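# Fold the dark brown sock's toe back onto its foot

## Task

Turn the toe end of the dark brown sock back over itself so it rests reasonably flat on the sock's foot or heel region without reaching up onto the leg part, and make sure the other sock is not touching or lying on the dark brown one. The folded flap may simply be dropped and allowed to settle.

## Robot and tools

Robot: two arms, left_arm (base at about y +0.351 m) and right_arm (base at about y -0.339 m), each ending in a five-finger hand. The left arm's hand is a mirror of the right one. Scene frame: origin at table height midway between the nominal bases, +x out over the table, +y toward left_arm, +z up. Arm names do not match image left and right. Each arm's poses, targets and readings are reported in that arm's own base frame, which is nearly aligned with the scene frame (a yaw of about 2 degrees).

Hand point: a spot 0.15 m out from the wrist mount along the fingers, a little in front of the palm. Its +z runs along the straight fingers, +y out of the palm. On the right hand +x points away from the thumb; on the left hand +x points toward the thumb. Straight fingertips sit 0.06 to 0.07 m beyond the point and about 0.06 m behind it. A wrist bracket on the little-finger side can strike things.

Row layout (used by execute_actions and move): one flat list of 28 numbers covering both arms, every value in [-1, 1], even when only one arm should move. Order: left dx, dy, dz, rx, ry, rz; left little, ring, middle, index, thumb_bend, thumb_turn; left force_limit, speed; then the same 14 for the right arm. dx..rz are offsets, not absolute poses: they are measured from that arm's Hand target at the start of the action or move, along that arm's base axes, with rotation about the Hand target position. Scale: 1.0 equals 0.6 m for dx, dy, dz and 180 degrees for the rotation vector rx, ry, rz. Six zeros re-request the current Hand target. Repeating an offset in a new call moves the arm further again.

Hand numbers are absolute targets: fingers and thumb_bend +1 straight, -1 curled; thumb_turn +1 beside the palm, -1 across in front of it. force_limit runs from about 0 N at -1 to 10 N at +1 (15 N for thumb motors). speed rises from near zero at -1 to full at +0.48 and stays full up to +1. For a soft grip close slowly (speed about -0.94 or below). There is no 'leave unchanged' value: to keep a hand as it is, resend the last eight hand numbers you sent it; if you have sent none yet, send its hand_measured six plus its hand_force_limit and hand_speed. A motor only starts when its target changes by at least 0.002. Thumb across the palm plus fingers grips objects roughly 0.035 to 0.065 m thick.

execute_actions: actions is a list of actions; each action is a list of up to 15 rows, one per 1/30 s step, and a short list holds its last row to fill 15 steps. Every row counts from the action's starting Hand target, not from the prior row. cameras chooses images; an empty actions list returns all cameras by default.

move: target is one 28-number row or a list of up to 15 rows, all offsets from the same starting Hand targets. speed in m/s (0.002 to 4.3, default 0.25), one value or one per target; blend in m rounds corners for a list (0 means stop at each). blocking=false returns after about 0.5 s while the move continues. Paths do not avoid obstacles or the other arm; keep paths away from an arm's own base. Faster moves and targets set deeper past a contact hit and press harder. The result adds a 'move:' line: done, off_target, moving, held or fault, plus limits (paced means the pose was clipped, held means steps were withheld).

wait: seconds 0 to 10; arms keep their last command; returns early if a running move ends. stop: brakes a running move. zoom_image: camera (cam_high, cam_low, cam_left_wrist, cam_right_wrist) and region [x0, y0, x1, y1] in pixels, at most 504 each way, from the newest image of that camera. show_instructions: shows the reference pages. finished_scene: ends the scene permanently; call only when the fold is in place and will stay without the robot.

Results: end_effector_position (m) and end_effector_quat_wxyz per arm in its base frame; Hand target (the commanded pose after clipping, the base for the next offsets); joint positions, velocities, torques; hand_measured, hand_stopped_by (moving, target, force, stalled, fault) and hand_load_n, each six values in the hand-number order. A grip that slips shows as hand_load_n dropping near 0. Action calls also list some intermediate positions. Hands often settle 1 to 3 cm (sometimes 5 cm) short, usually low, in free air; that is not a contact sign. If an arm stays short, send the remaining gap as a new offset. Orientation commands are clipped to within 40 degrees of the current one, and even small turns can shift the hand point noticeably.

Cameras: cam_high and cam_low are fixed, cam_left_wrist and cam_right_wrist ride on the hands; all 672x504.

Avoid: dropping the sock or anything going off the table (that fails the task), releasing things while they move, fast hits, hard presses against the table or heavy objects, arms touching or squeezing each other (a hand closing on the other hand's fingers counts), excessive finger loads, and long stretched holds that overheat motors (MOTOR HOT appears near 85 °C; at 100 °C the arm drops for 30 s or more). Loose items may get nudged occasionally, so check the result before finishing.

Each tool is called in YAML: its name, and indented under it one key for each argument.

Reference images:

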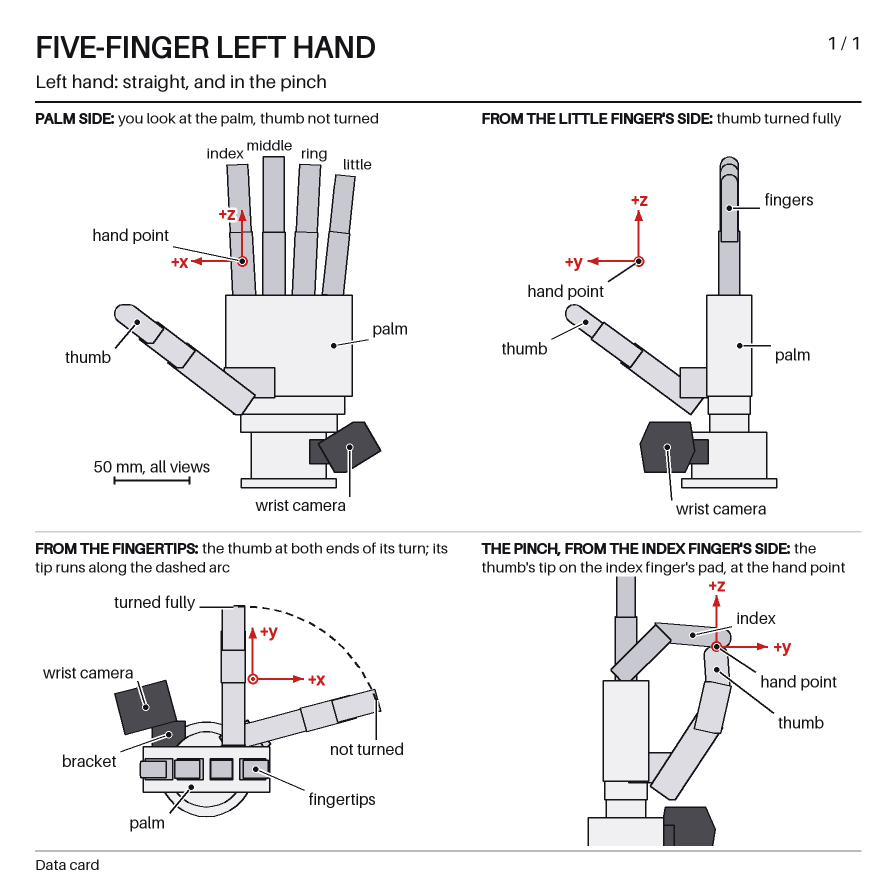

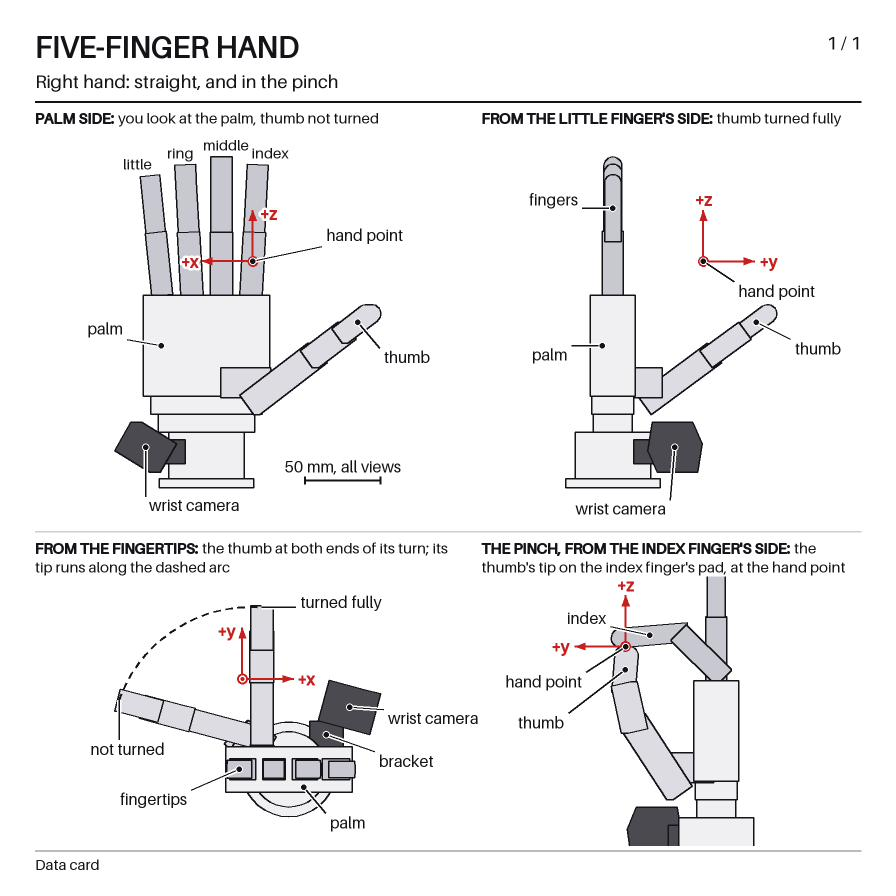

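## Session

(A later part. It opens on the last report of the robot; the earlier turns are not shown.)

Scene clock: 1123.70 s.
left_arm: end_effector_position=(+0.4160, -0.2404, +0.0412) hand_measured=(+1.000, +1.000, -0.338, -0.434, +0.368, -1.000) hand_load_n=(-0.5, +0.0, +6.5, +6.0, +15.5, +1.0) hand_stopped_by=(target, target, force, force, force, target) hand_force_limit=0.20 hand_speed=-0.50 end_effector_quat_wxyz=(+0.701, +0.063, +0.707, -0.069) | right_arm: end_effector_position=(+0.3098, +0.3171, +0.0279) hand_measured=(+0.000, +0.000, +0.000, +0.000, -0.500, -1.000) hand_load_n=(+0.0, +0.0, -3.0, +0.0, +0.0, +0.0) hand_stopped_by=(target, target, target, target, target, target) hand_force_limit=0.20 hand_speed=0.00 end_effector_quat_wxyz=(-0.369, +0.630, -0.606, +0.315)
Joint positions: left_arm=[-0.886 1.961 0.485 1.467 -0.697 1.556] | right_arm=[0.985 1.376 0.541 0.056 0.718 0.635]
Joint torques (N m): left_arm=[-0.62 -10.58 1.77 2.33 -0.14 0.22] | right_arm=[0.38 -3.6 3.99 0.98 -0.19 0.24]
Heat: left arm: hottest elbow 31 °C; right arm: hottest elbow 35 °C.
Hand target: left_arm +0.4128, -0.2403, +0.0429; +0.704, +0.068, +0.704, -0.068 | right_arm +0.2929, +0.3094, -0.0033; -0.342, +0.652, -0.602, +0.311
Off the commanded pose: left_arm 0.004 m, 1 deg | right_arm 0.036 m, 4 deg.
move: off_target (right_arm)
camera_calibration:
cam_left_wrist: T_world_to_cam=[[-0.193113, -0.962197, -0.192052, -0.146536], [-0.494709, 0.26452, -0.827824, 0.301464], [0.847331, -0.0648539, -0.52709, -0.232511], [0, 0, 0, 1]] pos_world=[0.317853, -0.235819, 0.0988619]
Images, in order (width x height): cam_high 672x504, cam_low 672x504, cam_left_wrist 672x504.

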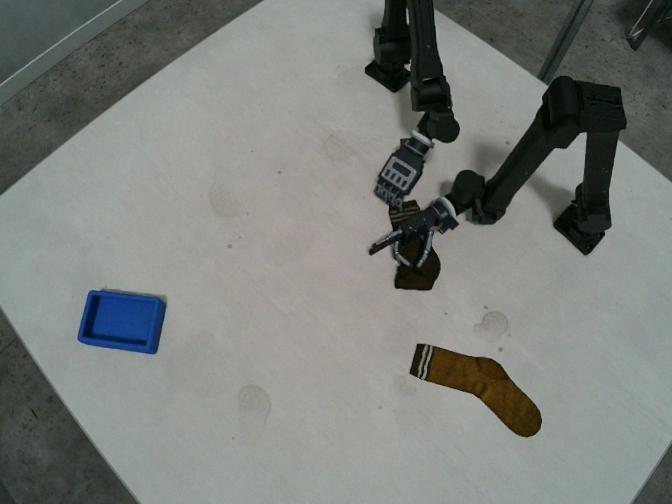

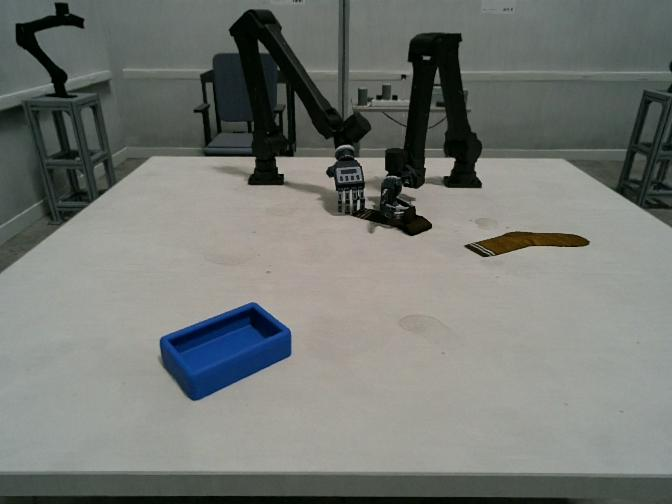

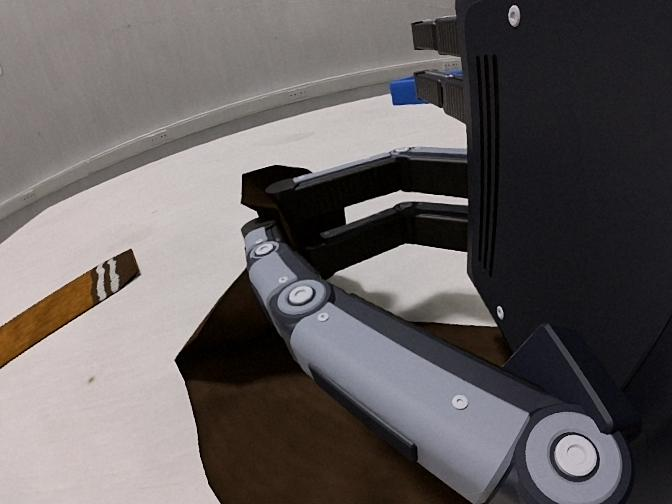

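move:
  target:
    - [0.0128,0.0567,-0.008,0,0,-0.06, 1,1,-0.44,-0.44,0.2,-1,0.2,-0.5, 0,0,0,0,0,0, 0,0,0,0,-0.5,-1,0.2,0]
  speed: 0.05
  cameras: ["cam_high","cam_low","cam_left_wrist"]

zoom_image:
  camera: "cam_high"
  region: [330, 150, 490, 310]

zoom_image:
  camera: "cam_low"
  region: [330, 160, 470, 260]

Scene clock: 1182.87 s.
left_arm: end_effector_position=(+0.4194, -0.2106, +0.0307) hand_measured=(+1.000, +1.000, -0.338, -0.434, +0.368, -1.000) hand_load_n=(+0.0, +0.0, +6.0, +6.0, +15.5, +1.0) hand_stopped_by=(target, target, force, force, force, target) hand_force_limit=0.20 hand_speed=-0.50 end_effector_quat_wxyz=(+0.678, +0.138, +0.710, -0.130) | right_arm: end_effector_position=(+0.3098, +0.3171, +0.0279) hand_measured=(+0.000, +0.000, +0.000, +0.000, -0.500, -1.000) hand_load_n=(+0.0, +0.0, -2.5, +0.0, +0.5, +0.0) hand_stopped_by=(target, target, target, target, target, target) hand_force_limit=0.20 hand_speed=0.00 end_effector_quat_wxyz=(-0.369, +0.630, -0.607, +0.315)
Joint positions: left_arm=[-0.727 1.954 0.362 1.542 -0.344 1.556] | right_arm=[0.985 1.376 0.541 0.056 0.718 0.636]
Joint torques (N m): left_arm=[0.32 -11.4 0.91 2.51 0.03 0.04] | right_arm=[0.44 -3.55 3.99 0.99 -0.19 0.24]
Heat: left arm: hottest elbow 30 °C; right arm: hottest elbow 32 °C.
Hand target: left_arm +0.4204, -0.2064, +0.0381; +0.694, +0.134, +0.694, -0.134 | right_arm +0.2929, +0.3094, -0.0033; -0.342, +0.652, -0.602, +0.311
Off the commanded pose: left_arm 0.009 m, 3 deg | right_arm 0.036 m, 4 deg.
joint sent to its limit (left arm) — joint 4 (wrist pitch), upper limit. The joint targets still meet the commanded pose.
move: off_target (left_arm, right_arm)
camera_calibration:
cam_left_wrist: T_world_to_cam=[[-0.381967, -0.901664, -0.202739, -0.0268796], [-0.46153, 0.376166, -0.803423, 0.295357], [0.800682, -0.213311, -0.559828, -0.249618], [0, 0, 0, 1]] pos_world=[0.325914, -0.188586, 0.0921036]
Images, in order (width x height): cam_high 672x504, cam_low 672x504, cam_left_wrist 672x504.

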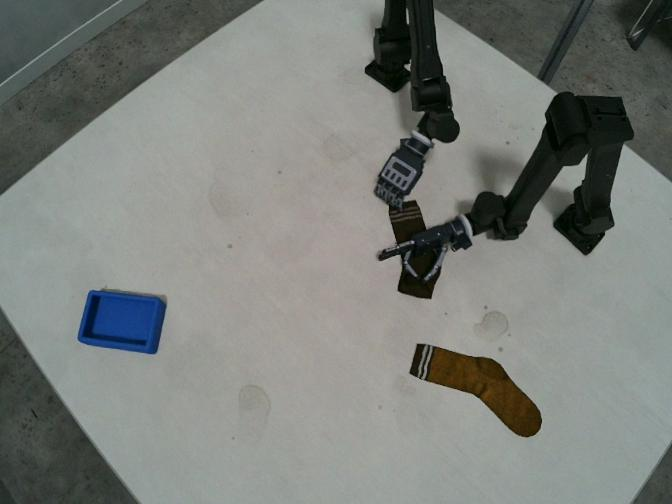

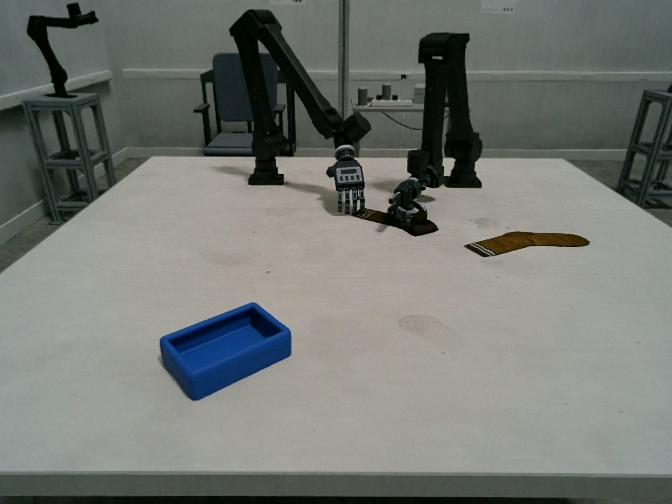

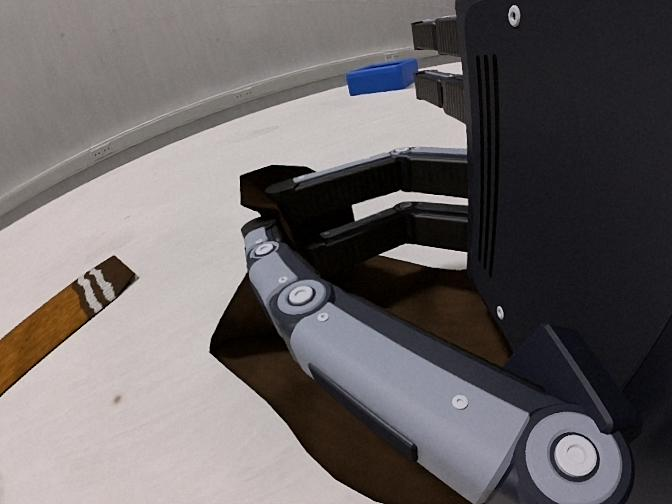

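Scaled by 3.150.

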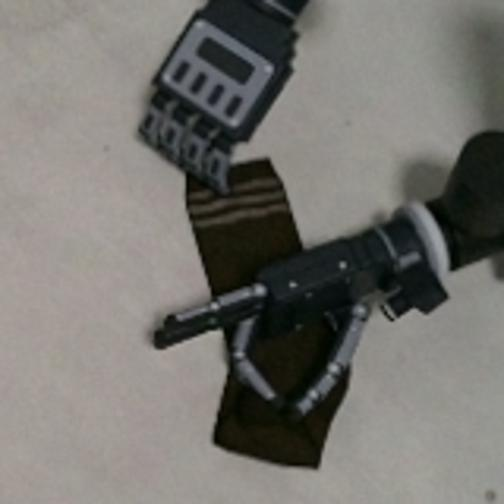

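Scaled by 3.600.

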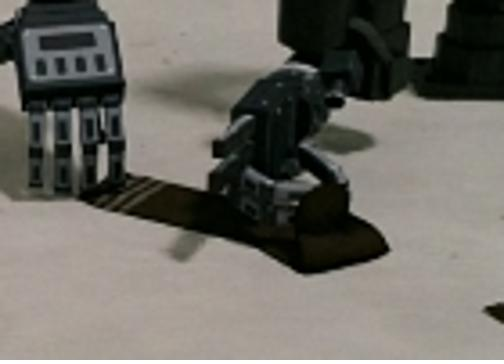

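move:
  target:
    - [0,0,-0.003,0,0,0, 1,1,1,1,0.2,-1,0.2,-0.75, 0,0,0,0,0,0, 0,0,0,0,-0.5,-1,0.2,0]
  speed: 0.05
  cameras: ["cam_high","cam_low","cam_left_wrist"]

zoom_image:
  camera: "cam_high"
  region: [330, 150, 490, 310]

zoom_image:
  camera: "cam_low"
  region: [330, 160, 470, 260]

Scene clock: 1198.93 s.
left_arm: end_effector_position=(+0.4194, -0.2106, +0.0307) hand_measured=(+1.000, +1.000, +1.000, +1.000, +0.364, -1.000) hand_load_n=(+0.0, +0.0, +0.0, +0.0, +0.5, +0.0) hand_stopped_by=(target, target, target, target, force, target) hand_force_limit=0.20 hand_speed=-0.75 end_effector_quat_wxyz=(+0.678, +0.138, +0.710, -0.130) | right_arm: end_effector_position=(+0.3098, +0.3172, +0.0279) hand_measured=(+0.000, +0.000, +0.000, +0.000, -0.500, -1.000) hand_load_n=(+0.0, +0.0, -2.5, +0.0, +0.5, +0.0) hand_stopped_by=(target, target, target, target, target, target) hand_force_limit=0.20 hand_speed=0.00 end_effector_quat_wxyz=(-0.369, +0.630, -0.607, +0.315)
Joint positions: left_arm=[-0.727 1.954 0.362 1.542 -0.344 1.556] | right_arm=[0.985 1.376 0.541 0.056 0.718 0.636]
Joint torques (N m): left_arm=[0.26 -10.4 1.13 2.5 0.02 -0.03] | right_arm=[0.38 -3.66 4 0.99 -0.2 0.23]
Heat: left arm: hottest elbow 30 °C; right arm: hottest elbow 31 °C.
Hand target: left_arm +0.4204, -0.2064, +0.0363; +0.694, +0.134, +0.694, -0.134 | right_arm +0.2929, +0.3095, -0.0032; -0.342, +0.652, -0.602, +0.311
Off the commanded pose: left_arm 0.007 m, 3 deg | right_arm 0.036 m, 4 deg.
joint sent to its limit (left arm) — joint 4 (wrist pitch), upper limit. The joint targets still meet the commanded pose.
move: off_target (left_arm, right_arm)
camera_calibration:
cam_left_wrist: T_world_to_cam=[[-0.381967, -0.901664, -0.202739, -0.0268796], [-0.46153, 0.376166, -0.803423, 0.295357], [0.800682, -0.213311, -0.559828, -0.249618], [0, 0, 0, 1]] pos_world=[0.325914, -0.188586, 0.0921036]
Images, in order (width x height): cam_high 672x504, cam_low 672x504, cam_left_wrist 672x504.

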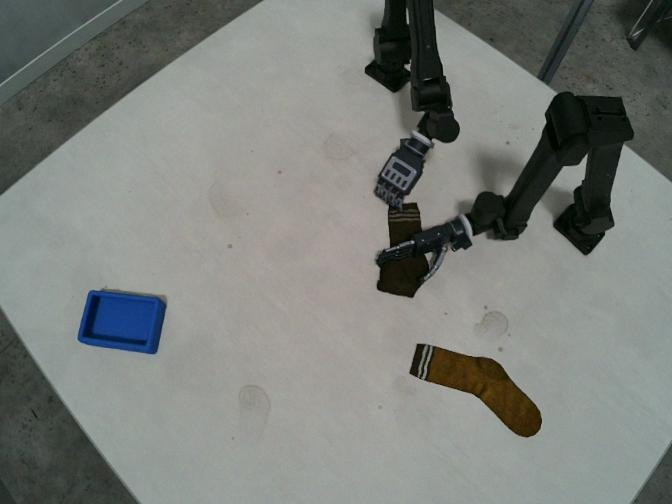

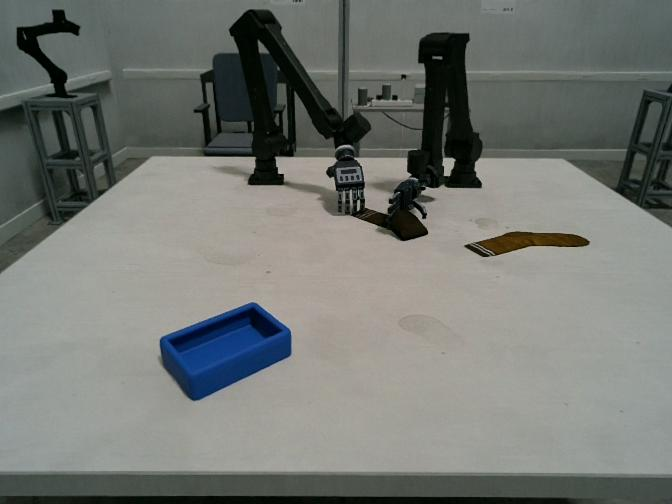

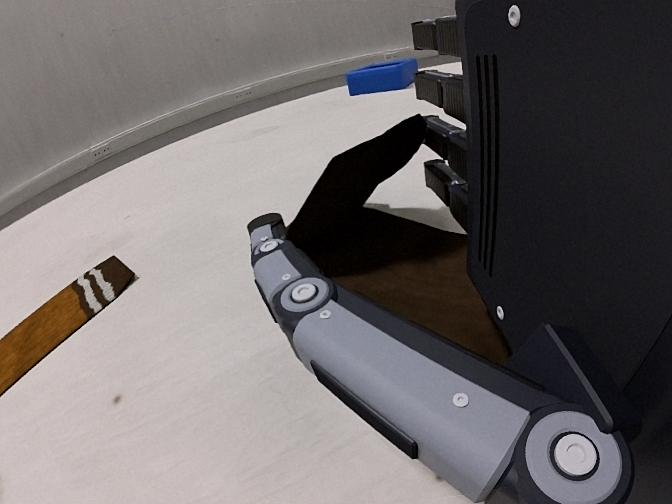

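Scaled by 3.150.

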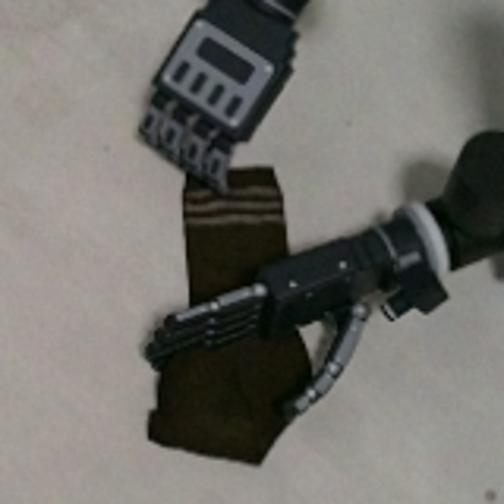

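Scaled by 3.600.

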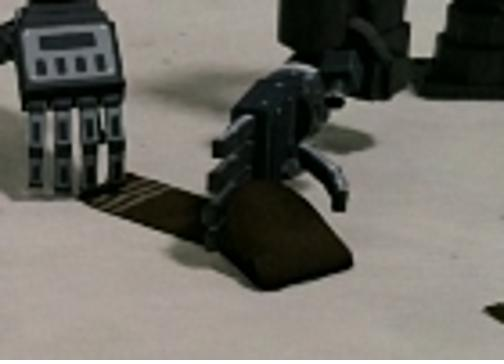

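move:
  target:
    - [-0.056,-0.036,0.0,0,0,0, 1,1,1,1,0.2,-1,0.2,-0.75, 0,0,0,0,0,0, 0,0,0,0,-0.5,-1,0.2,0]
  speed: 0.05
  cameras: ["cam_high","cam_low","cam_left_wrist"]

zoom_image:
  camera: "cam_high"
  region: [330, 150, 490, 310]

zoom_image:
  camera: "cam_low"
  region: [330, 160, 470, 260]

Scene clock: 1216.73 s.
left_arm: end_effector_position=(+0.3891, -0.2263, +0.0292) hand_measured=(+1.000, +1.000, +1.000, +1.000, +0.364, -1.000) hand_load_n=(+0.0, +0.0, +0.0, +0.0, +0.0, +0.0) hand_stopped_by=(target, target, target, target, force, target) hand_force_limit=0.20 hand_speed=-0.75 end_effector_quat_wxyz=(+0.675, +0.140, +0.714, -0.121) | right_arm: end_effector_position=(+0.3098, +0.3172, +0.0279) hand_measured=(+0.000, +0.000, +0.000, +0.000, -0.500, -1.000) hand_load_n=(+0.0, +0.0, -2.5, +0.0, +0.0, -0.5) hand_stopped_by=(target, target, target, target, target, target) hand_force_limit=0.20 hand_speed=0.00 end_effector_quat_wxyz=(-0.369, +0.630, -0.607, +0.315)
Joint positions: left_arm=[-0.847 1.949 0.34 1.542 -0.476 1.556] | right_arm=[0.985 1.376 0.541 0.056 0.718 0.636]
Joint torques (N m): left_arm=[-1.49 -10.52 0.69 2.39 -0.18 -0.03] | right_arm=[0.44 -3.66 3.99 0.99 -0.2 0.23]
Heat: left arm: hottest elbow 30 °C; right arm: hottest elbow 31 °C.
Hand target: left_arm +0.3868, -0.2279, +0.0362; +0.694, +0.134, +0.694, -0.134 | right_arm +0.2929, +0.3095, -0.0032; -0.342, +0.652, -0.602, +0.311
Off the commanded pose: left_arm 0.008 m, 4 deg | right_arm 0.036 m, 4 deg.
joint sent to its limit (left arm) — joint 4 (wrist pitch), upper limit. The joint targets still meet the commanded pose.
move: off_target (left_arm, right_arm)
camera_calibration:
cam_left_wrist: T_world_to_cam=[[-0.372844, -0.902449, -0.215806, -0.0563017], [-0.470812, 0.384407, -0.794083, 0.291317], [0.799577, -0.194465, -0.568208, -0.224568], [0, 0, 0, 1]] pos_world=[0.295723, -0.206464, 0.0915785]
Images, in order (width x height): cam_high 672x504, cam_low 672x504, cam_left_wrist 672x504.

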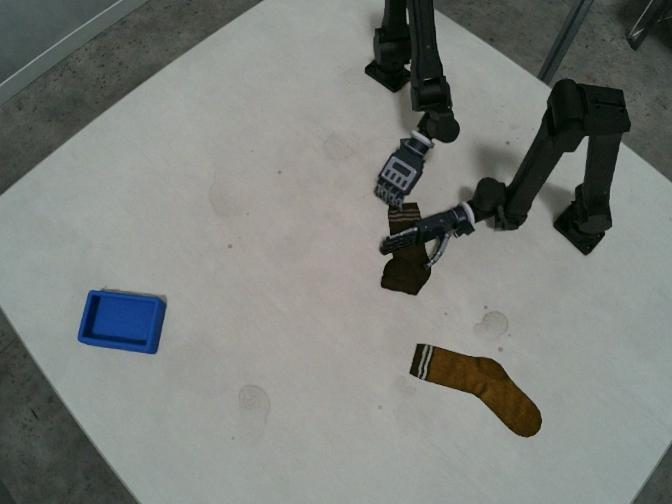

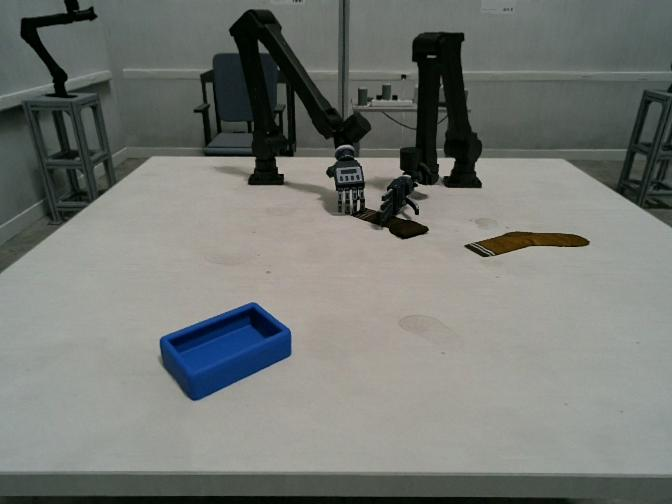

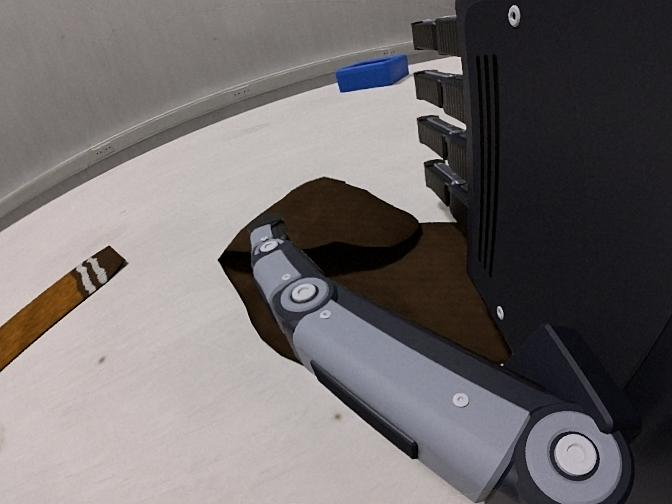

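Scaled by 3.150.

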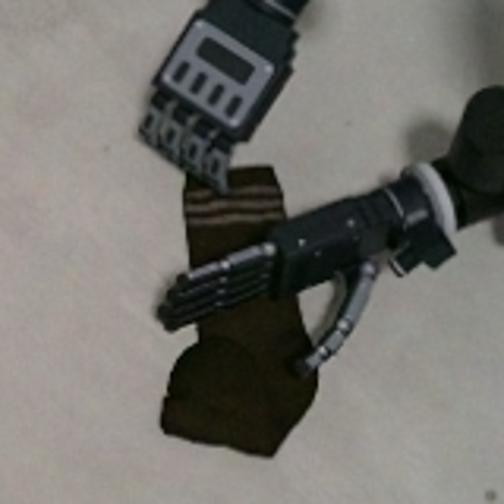

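Scaled by 3.600.

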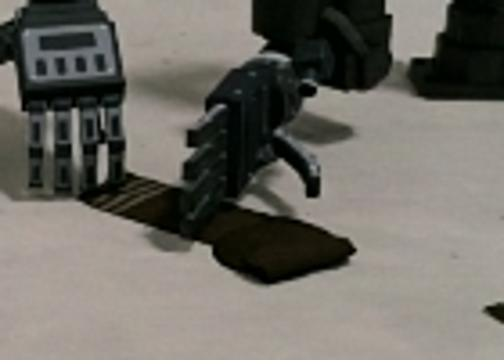

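move:
  target:
    - [0.0,0.0,0.15,0,0,0, 1,1,1,1,0.2,-1,0.2,-0.75, 0,0,0,0,0,0, 0,0,0,0,-0.5,-1,0.2,0]
  speed: 0.06
  cameras: ["cam_high","cam_low","cam_left_wrist"]

zoom_image:
  camera: "cam_high"
  region: [330, 150, 490, 310]

zoom_image:
  camera: "cam_low"
  region: [330, 160, 470, 260]

Scene clock: 1223.40 s.
left_arm: end_effector_position=(+0.3893, -0.2267, +0.1260) hand_measured=(+1.000, +1.000, +1.000, +1.000, +0.364, -1.000) hand_load_n=(+0.0, +0.0, +0.0, +0.0, +0.0, +0.0) hand_stopped_by=(target, target, target, target, force, target) hand_force_limit=0.20 hand_speed=-0.75 end_effector_quat_wxyz=(+0.696, +0.124, +0.694, -0.137) | right_arm: end_effector_position=(+0.3098, +0.3172, +0.0279) hand_measured=(+0.000, +0.000, +0.000, +0.000, -0.500, -1.000) hand_load_n=(+0.0, +0.0, -2.0, +0.0, +0.0, +0.0) hand_stopped_by=(target, target, target, target, target, target) hand_force_limit=0.20 hand_speed=0.00 end_effector_quat_wxyz=(-0.369, +0.630, -0.607, +0.315)
Joint positions: left_arm=[-0.847 1.517 0.318 1.207 -0.475 1.556] | right_arm=[0.985 1.376 0.541 0.056 0.718 0.636]
Joint torques (N m): left_arm=[-1.26 -7.82 4.59 1.21 0.07 0.21] | right_arm=[0.38 -3.66 3.97 0.98 -0.2 0.23]
Heat: left arm: hottest elbow 30 °C; right arm: hottest elbow 31 °C.
Hand target: left_arm +0.3868, -0.2279, +0.1262; +0.694, +0.134, +0.694, -0.134 | right_arm +0.2929, +0.3095, -0.0032; -0.342, +0.652, -0.602, +0.311
Off the commanded pose: left_arm 0.003 m, 1 deg | right_arm 0.036 m, 4 deg.
move: off_target (right_arm)
camera_calibration:
cam_left_wrist: T_world_to_cam=[[-0.363749, -0.913227, -0.183582, -0.0456894], [-0.430786, 0.339663, -0.836094, 0.348067], [0.8259, -0.225044, -0.516958, -0.193525], [0, 0, 0, 1]] pos_world=[0.293155, -0.203502, 0.182585]
Images, in order (width x height): cam_high 672x504, cam_low 672x504, cam_left_wrist 672x504.

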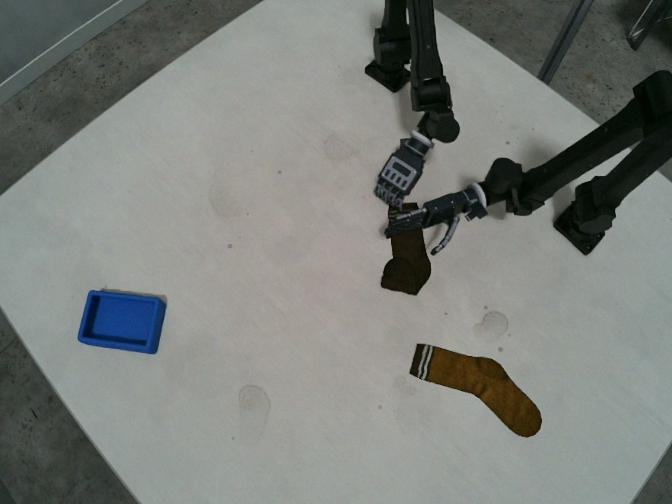

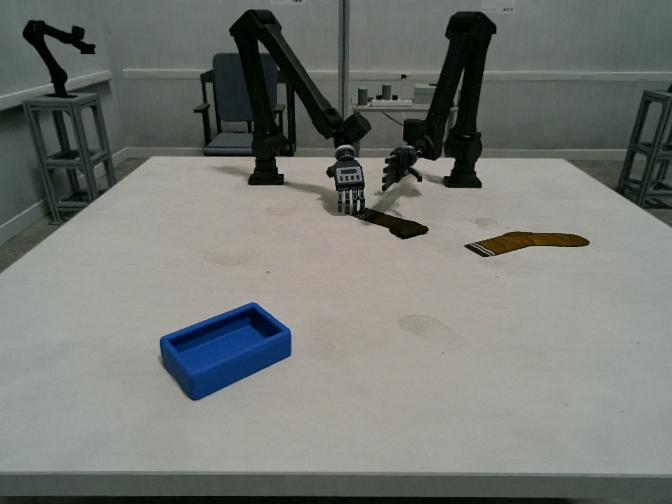

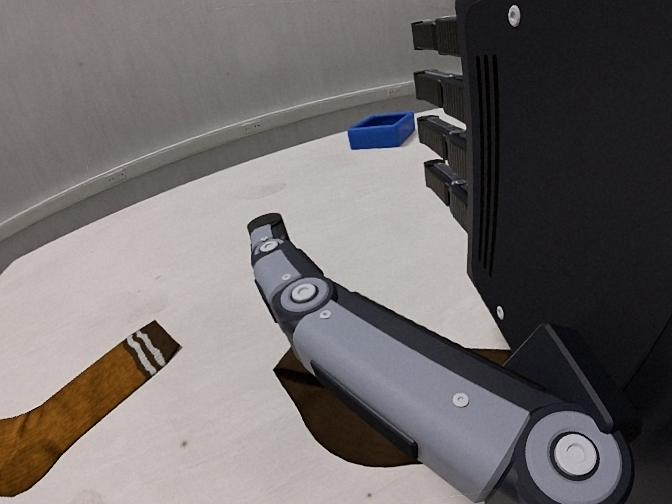

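Scaled by 3.150.

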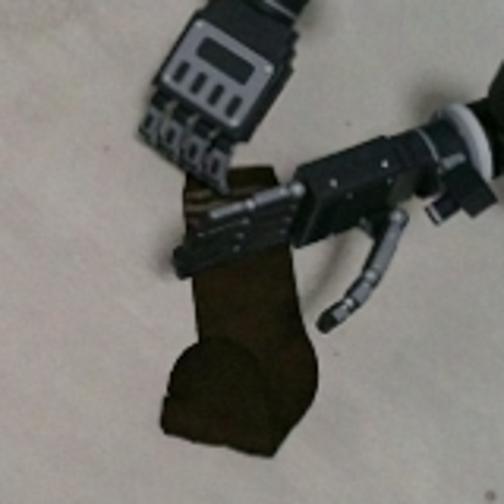

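Scaled by 3.600.

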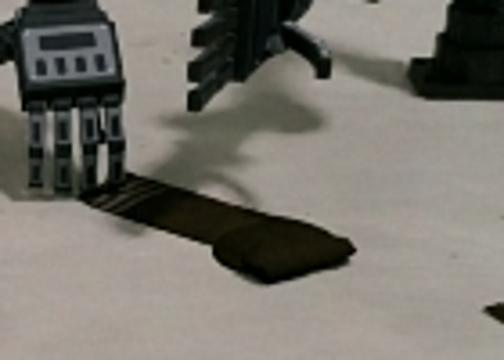

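move:
  target:
    - [-0.03,0.1,0.1,0,0,0, 1,1,1,1,0.2,-1,0.2,-0.75, 0.028,0.013,0.05,0,0,0, 0,0,0,0,-0.5,-1,0.2,0]
    - [-0.06,0.2,0.2,0,0,0, 1,1,1,1,0.2,-1,0.2,-0.75, 0.028,0.013,0.3,0,0,0, 0,0,0,0,-0.5,-1,0.2,0]
  speed: 0.08
  blend: [0.01,0]
  cameras: ["cam_high","cam_low","cam_left_wrist","cam_right_wrist"]

zoom_image:
  camera: "cam_high"
  region: [350, 180, 480, 310]

zoom_image:
  camera: "cam_low"
  region: [330, 180, 470, 260]

Scene clock: 1231.67 s.
left_arm: end_effector_position=(+0.3473, -0.1092, +0.2313) hand_measured=(+1.000, +1.000, +1.000, +1.000, +0.364, -1.000) hand_load_n=(+0.0, +0.0, +0.0, +0.0, +0.0, +0.5) hand_stopped_by=(target, target, target, target, force, target) hand_force_limit=0.20 hand_speed=-0.75 end_effector_quat_wxyz=(+0.687, +0.133, +0.701, -0.138) | right_arm: end_effector_position=(+0.2979, +0.3081, +0.1483) hand_measured=(+0.000, +0.000, +0.000, +0.000, -0.500, -1.000) hand_load_n=(+0.0, +0.0, +0.0, +0.0, +0.0, +0.0) hand_stopped_by=(target, target, target, target, target, target) hand_force_limit=0.20 hand_speed=0.00 end_effector_quat_wxyz=(-0.324, +0.661, -0.601, +0.311)
Joint positions: left_arm=[-0.561 0.551 0.235 0.297 -0.176 1.556] | right_arm=[0.984 1.125 0.775 -0.534 0.69 0.633]
Joint torques (N m): left_arm=[0.15 -1.79 12.18 1.54 0.07 0.14] | right_arm=[-1.44 -6.95 12.7 0.58 0.24 0]
Heat: left arm: hottest elbow 30 °C; right arm: hottest elbow 31 °C.
Hand target: left_arm +0.3508, -0.1079, +0.2463; +0.694, +0.134, +0.694, -0.134 | right_arm +0.3098, +0.3171, +0.1767; -0.342, +0.652, -0.602, +0.311
Off the commanded pose: left_arm 0.015 m, 1 deg | right_arm 0.032 m, 2 deg.
move: off_target (left_arm, right_arm)
camera_calibration:
cam_left_wrist: T_world_to_cam=[[-0.380173, -0.905131, -0.190283, 0.0736976], [-0.443251, 0.358861, -0.82143, 0.38115], [0.811786, -0.227942, -0.537629, -0.0685668], [0, 0, 0, 1]] pos_world=[0.252625, -0.0857033, 0.290248]
cam_right_wrist: T_world_to_cam=[[-0.524431, -0.314338, -0.791305, 0.370918], [-0.638014, 0.7605, 0.120737, -0.0655476], [0.563835, 0.568182, -0.599382, -0.13749], [0, 0, 0, 1]] pos_world=[0.230222, 0.244562, 0.219014]

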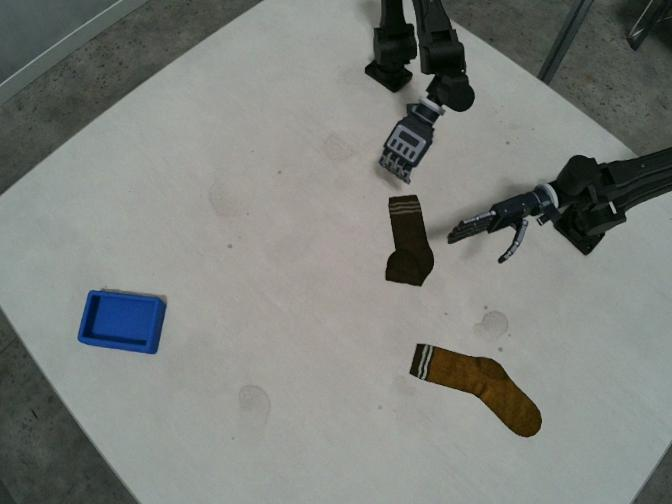

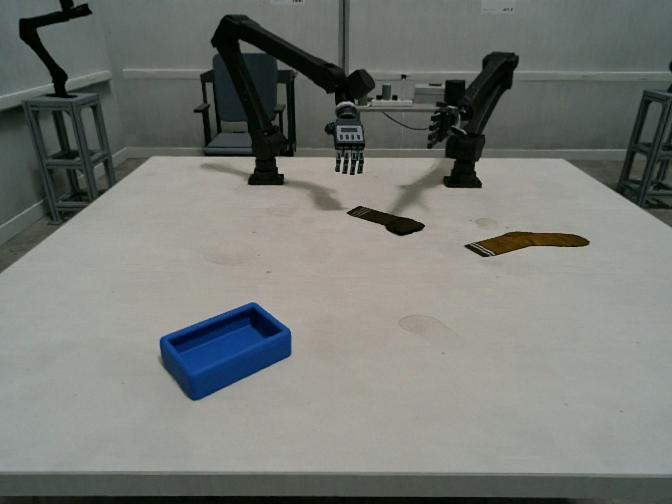

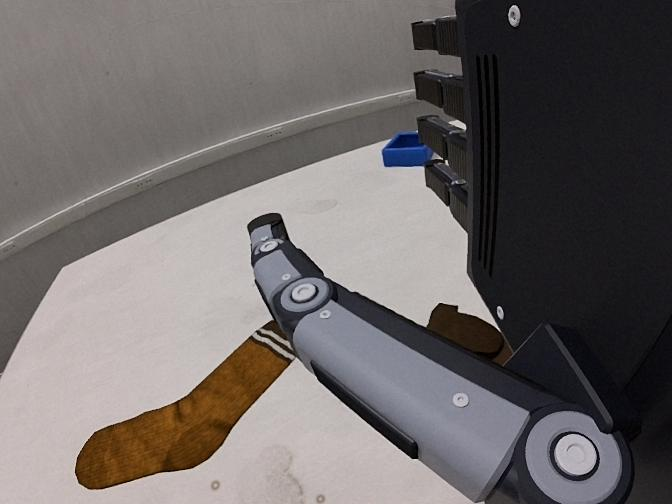

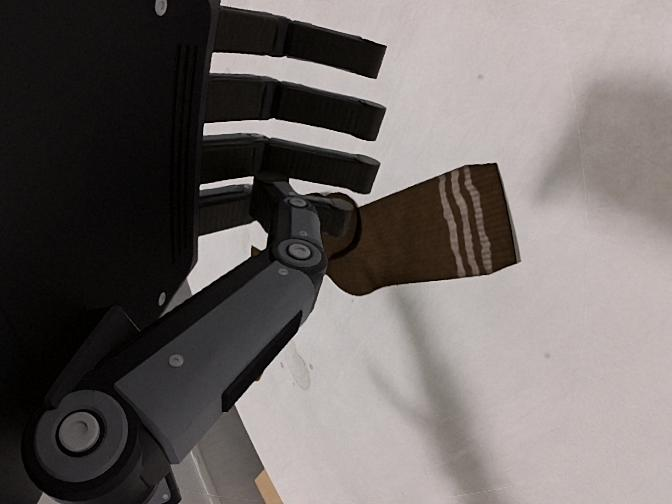

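Scaled by 3.877.

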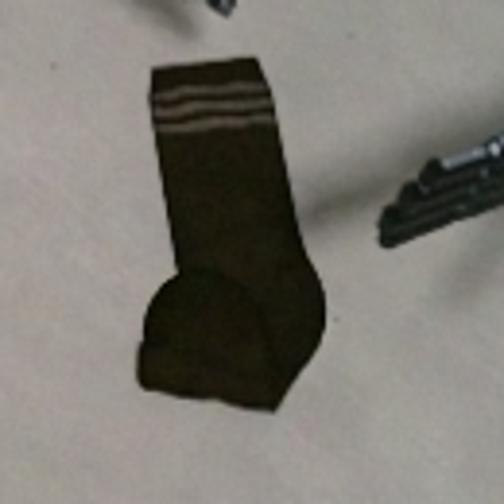

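Scaled by 3.600.

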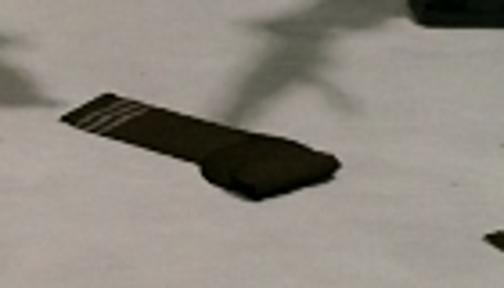

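move:
  target:
    - [0.08,-0.03,0.04,-0.2785,0.4531,0.3305, 1,1,1,1,1,1,0.2,0, 0,0,0.1,0,0,0, 0,0,0,0,-0.5,-1,0.2,0]
  speed: 0.3
  cameras: ["cam_left_wrist","cam_high"]

Scene clock: 1263.83 s.
left_arm: end_effector_position=(+0.3858, -0.1232, +0.2553) hand_measured=(+1.000, +1.000, +1.000, +1.000, +1.000, +1.000) hand_load_n=(+0.0, +0.0, +0.0, +0.0, +0.0, +0.0) hand_stopped_by=(target, target, target, target, target, target) hand_force_limit=0.20 hand_speed=0.00 end_effector_quat_wxyz=(+0.067, -0.561, +0.820, -0.095) | right_arm: end_effector_position=(+0.2992, +0.3100, +0.2028) hand_measured=(+0.000, +0.000, +0.000, +0.000, -0.500, -1.000) hand_load_n=(+0.0, +0.0, +0.0, +0.0, +0.0, +0.0) hand_stopped_by=(target, target, target, target, target, target) hand_force_limit=0.20 hand_speed=0.00 end_effector_quat_wxyz=(-0.320, +0.663, -0.601, +0.312)
Joint positions: left_arm=[-0.239 1.396 1.435 -1.378 0.027 0.129] | right_arm=[0.984 1.093 0.904 -0.705 0.69 0.633]
Joint torques (N m): left_arm=[-0.44 -10.05 14.12 -0.01 0.11 -0.24] | right_arm=[-1.49 -7.24 13.55 0.55 0.26 0]
Heat: left arm: hottest elbow 34 °C; right arm: hottest elbow 35 °C.
Hand target: left_arm +0.3989, -0.1259, +0.2702; +0.075, -0.569, +0.812, -0.107 | right_arm +0.3098, +0.3172, +0.2368; -0.342, +0.652, -0.602, +0.311
Off the commanded pose: left_arm 0.020 m, 2 deg | right_arm 0.036 m, 3 deg.
move: off_target (left_arm, right_arm)
camera_calibration:
cam_left_wrist: T_world_to_cam=[[0.813566, -0.53231, 0.234, -0.442579], [-0.573724, -0.669378, 0.47199, 0.016351], [-0.0946107, -0.518247, -0.849982, 0.303466], [0, 0, 0, 1]] pos_world=[0.39816, -0.0673742, 0.353787]
Images, in order (width x height): cam_high 672x504, cam_left_wrist 672x504.

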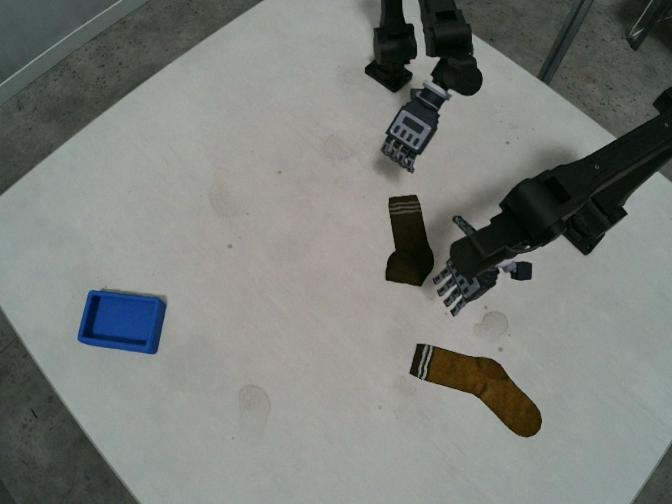

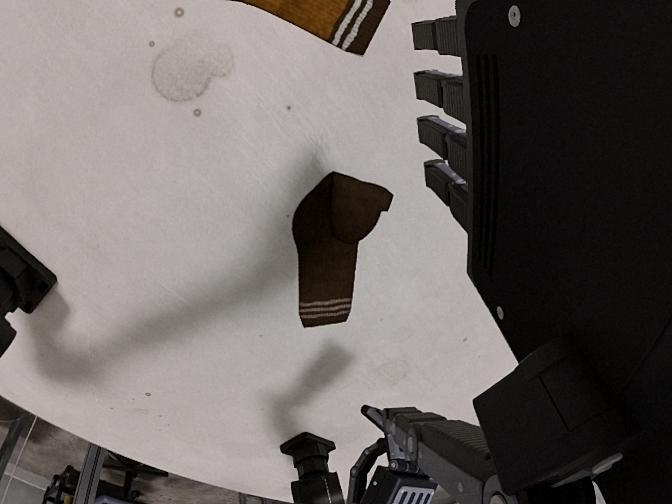

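zoom_image:
  camera: "cam_left_wrist"
  region: [270, 150, 420, 340]

Scaled by 2.653 from the camera's 672x504 image, which has a finer 960x720 frame.

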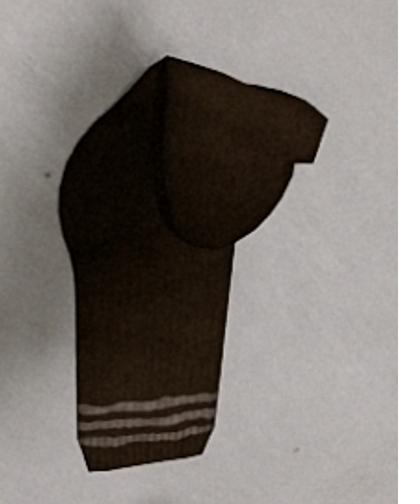

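move:
  target:
    - [-0.01,-0.08,-0.1,-0.06,-0.09,-0.08, 1,1,0,0,-0.5,-1,0.2,0, -0.031,0.0043,-0.295,0,0,0, 0,0,0,0,-0.5,-1,0.2,0]
    - [-0.025,-0.192,-0.334,-0.1288,-0.1841,-0.1605, 1,1,0,0,-0.5,-1,0.2,0, -0.039,0.0043,-0.40,0,0,0, 0,0,0,0,-0.5,-1,0.2,0]
  speed: [0.2,0.08]
  blend: [0.01,0]
  cameras: ["cam_left_wrist","cam_high","cam_right_wrist"]

zoom_image:
  camera: "cam_high"
  region: [330, 150, 490, 310]

Scene clock: 1312.33 s.
left_arm: end_effector_position=(+0.3860, -0.2378, +0.0768) hand_measured=(+1.000, +1.000, +0.000, +0.000, -0.500, -1.000) hand_load_n=(+0.0, +0.0, +0.0, +0.0, +0.0, +0.0) hand_stopped_by=(target, target, target, target, target, target) hand_force_limit=0.20 hand_speed=0.00 end_effector_quat_wxyz=(+0.159, -0.313, +0.829, -0.434) | right_arm: end_effector_position=(+0.3031, +0.3276, +0.0281) hand_measured=(+0.000, +0.000, +0.000, +0.000, -0.500, -1.000) hand_load_n=(+0.0, +0.0, -2.5, +0.0, +0.0, +0.0) hand_stopped_by=(target, target, target, target, target, target) hand_force_limit=0.20 hand_speed=0.00 end_effector_quat_wxyz=(-0.369, +0.630, -0.607, +0.315)
Joint positions: left_arm=[-0.356 1.305 0.657 -0.024 0.406 0.295] | right_arm=[1.019 1.389 0.56 0.026 0.742 0.669]
Joint torques (N m): left_arm=[-1.08 -7.18 7.83 2.02 0.27 0.14] | right_arm=[0.44 -3.84 3.97 0.98 -0.23 0.25]
Motor temperatures (°C): left_arm=[23 26 39 27 26 24] | right_arm=[22 26 38 27 24 26]
Heat: left arm: hottest elbow 39 °C; right arm: hottest elbow 38 °C.
Hand target: left_arm +0.3837, -0.2411, +0.0698; +0.158, -0.303, +0.834, -0.433 | right_arm +0.2862, +0.3197, -0.0033; -0.342, +0.652, -0.602, +0.311
Off the commanded pose: left_arm 0.008 m, 1 deg | right_arm 0.036 m, 4 deg.
move: off_target (right_arm)
camera_calibration:
cam_left_wrist: T_world_to_cam=[[0.217541, -0.544878, 0.809805, -0.279151], [-0.975753, -0.1419, 0.166643, 0.328137], [0.0241113, -0.826421, -0.562536, -0.0487426], [0, 0, 0, 1]] pos_world=[0.382083, -0.145823, 0.143957]
cam_right_wrist: T_world_to_cam=[[-0.468641, -0.240441, -0.850038, 0.245202], [-0.632458, 0.763121, 0.13283, -0.0655516], [0.616744, 0.599862, -0.509698, -0.252539], [0, 0, 0, 1]] pos_world=[0.229204, 0.260468, 0.0884194]
Images, in order (width x height): cam_high 672x504, cam_left_wrist 672x504, cam_right_wrist 672x504.

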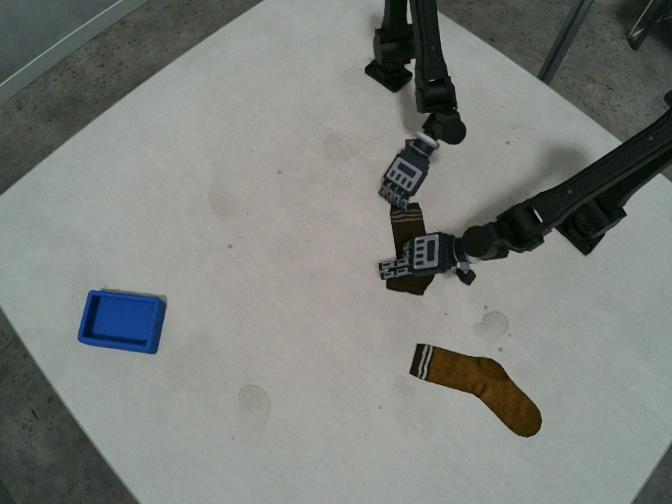

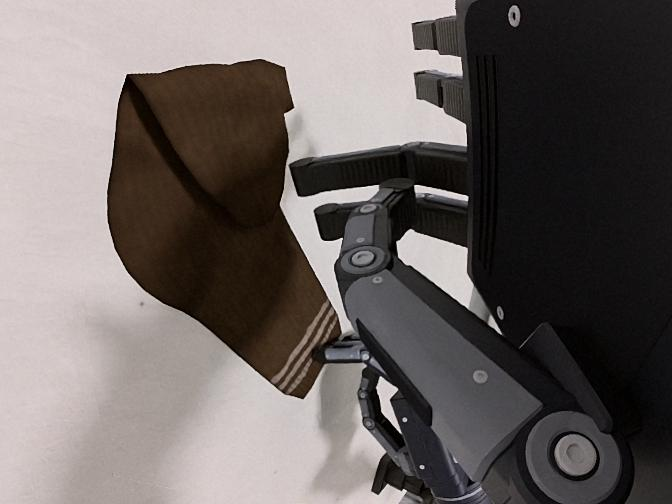

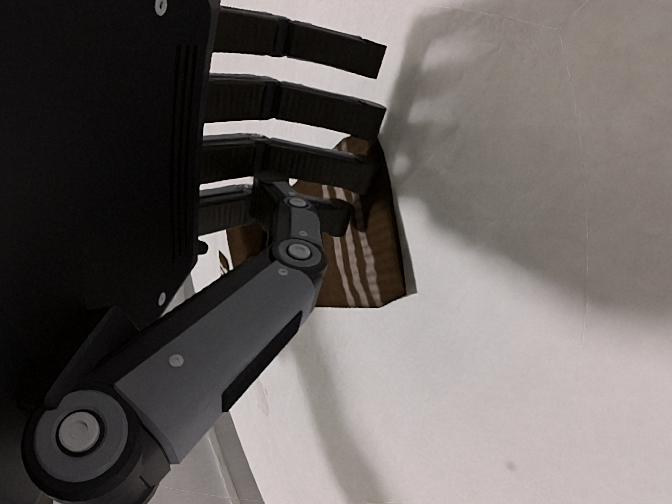

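Scaled by 3.150.

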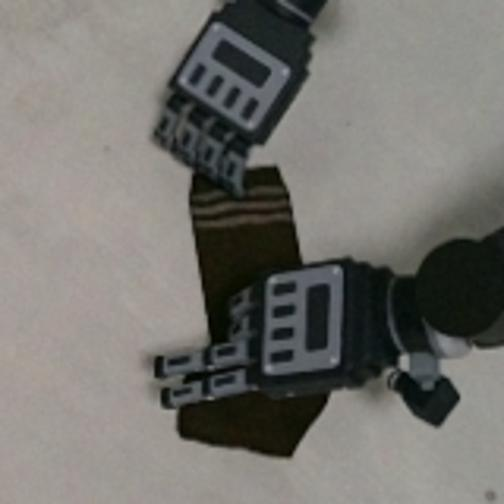

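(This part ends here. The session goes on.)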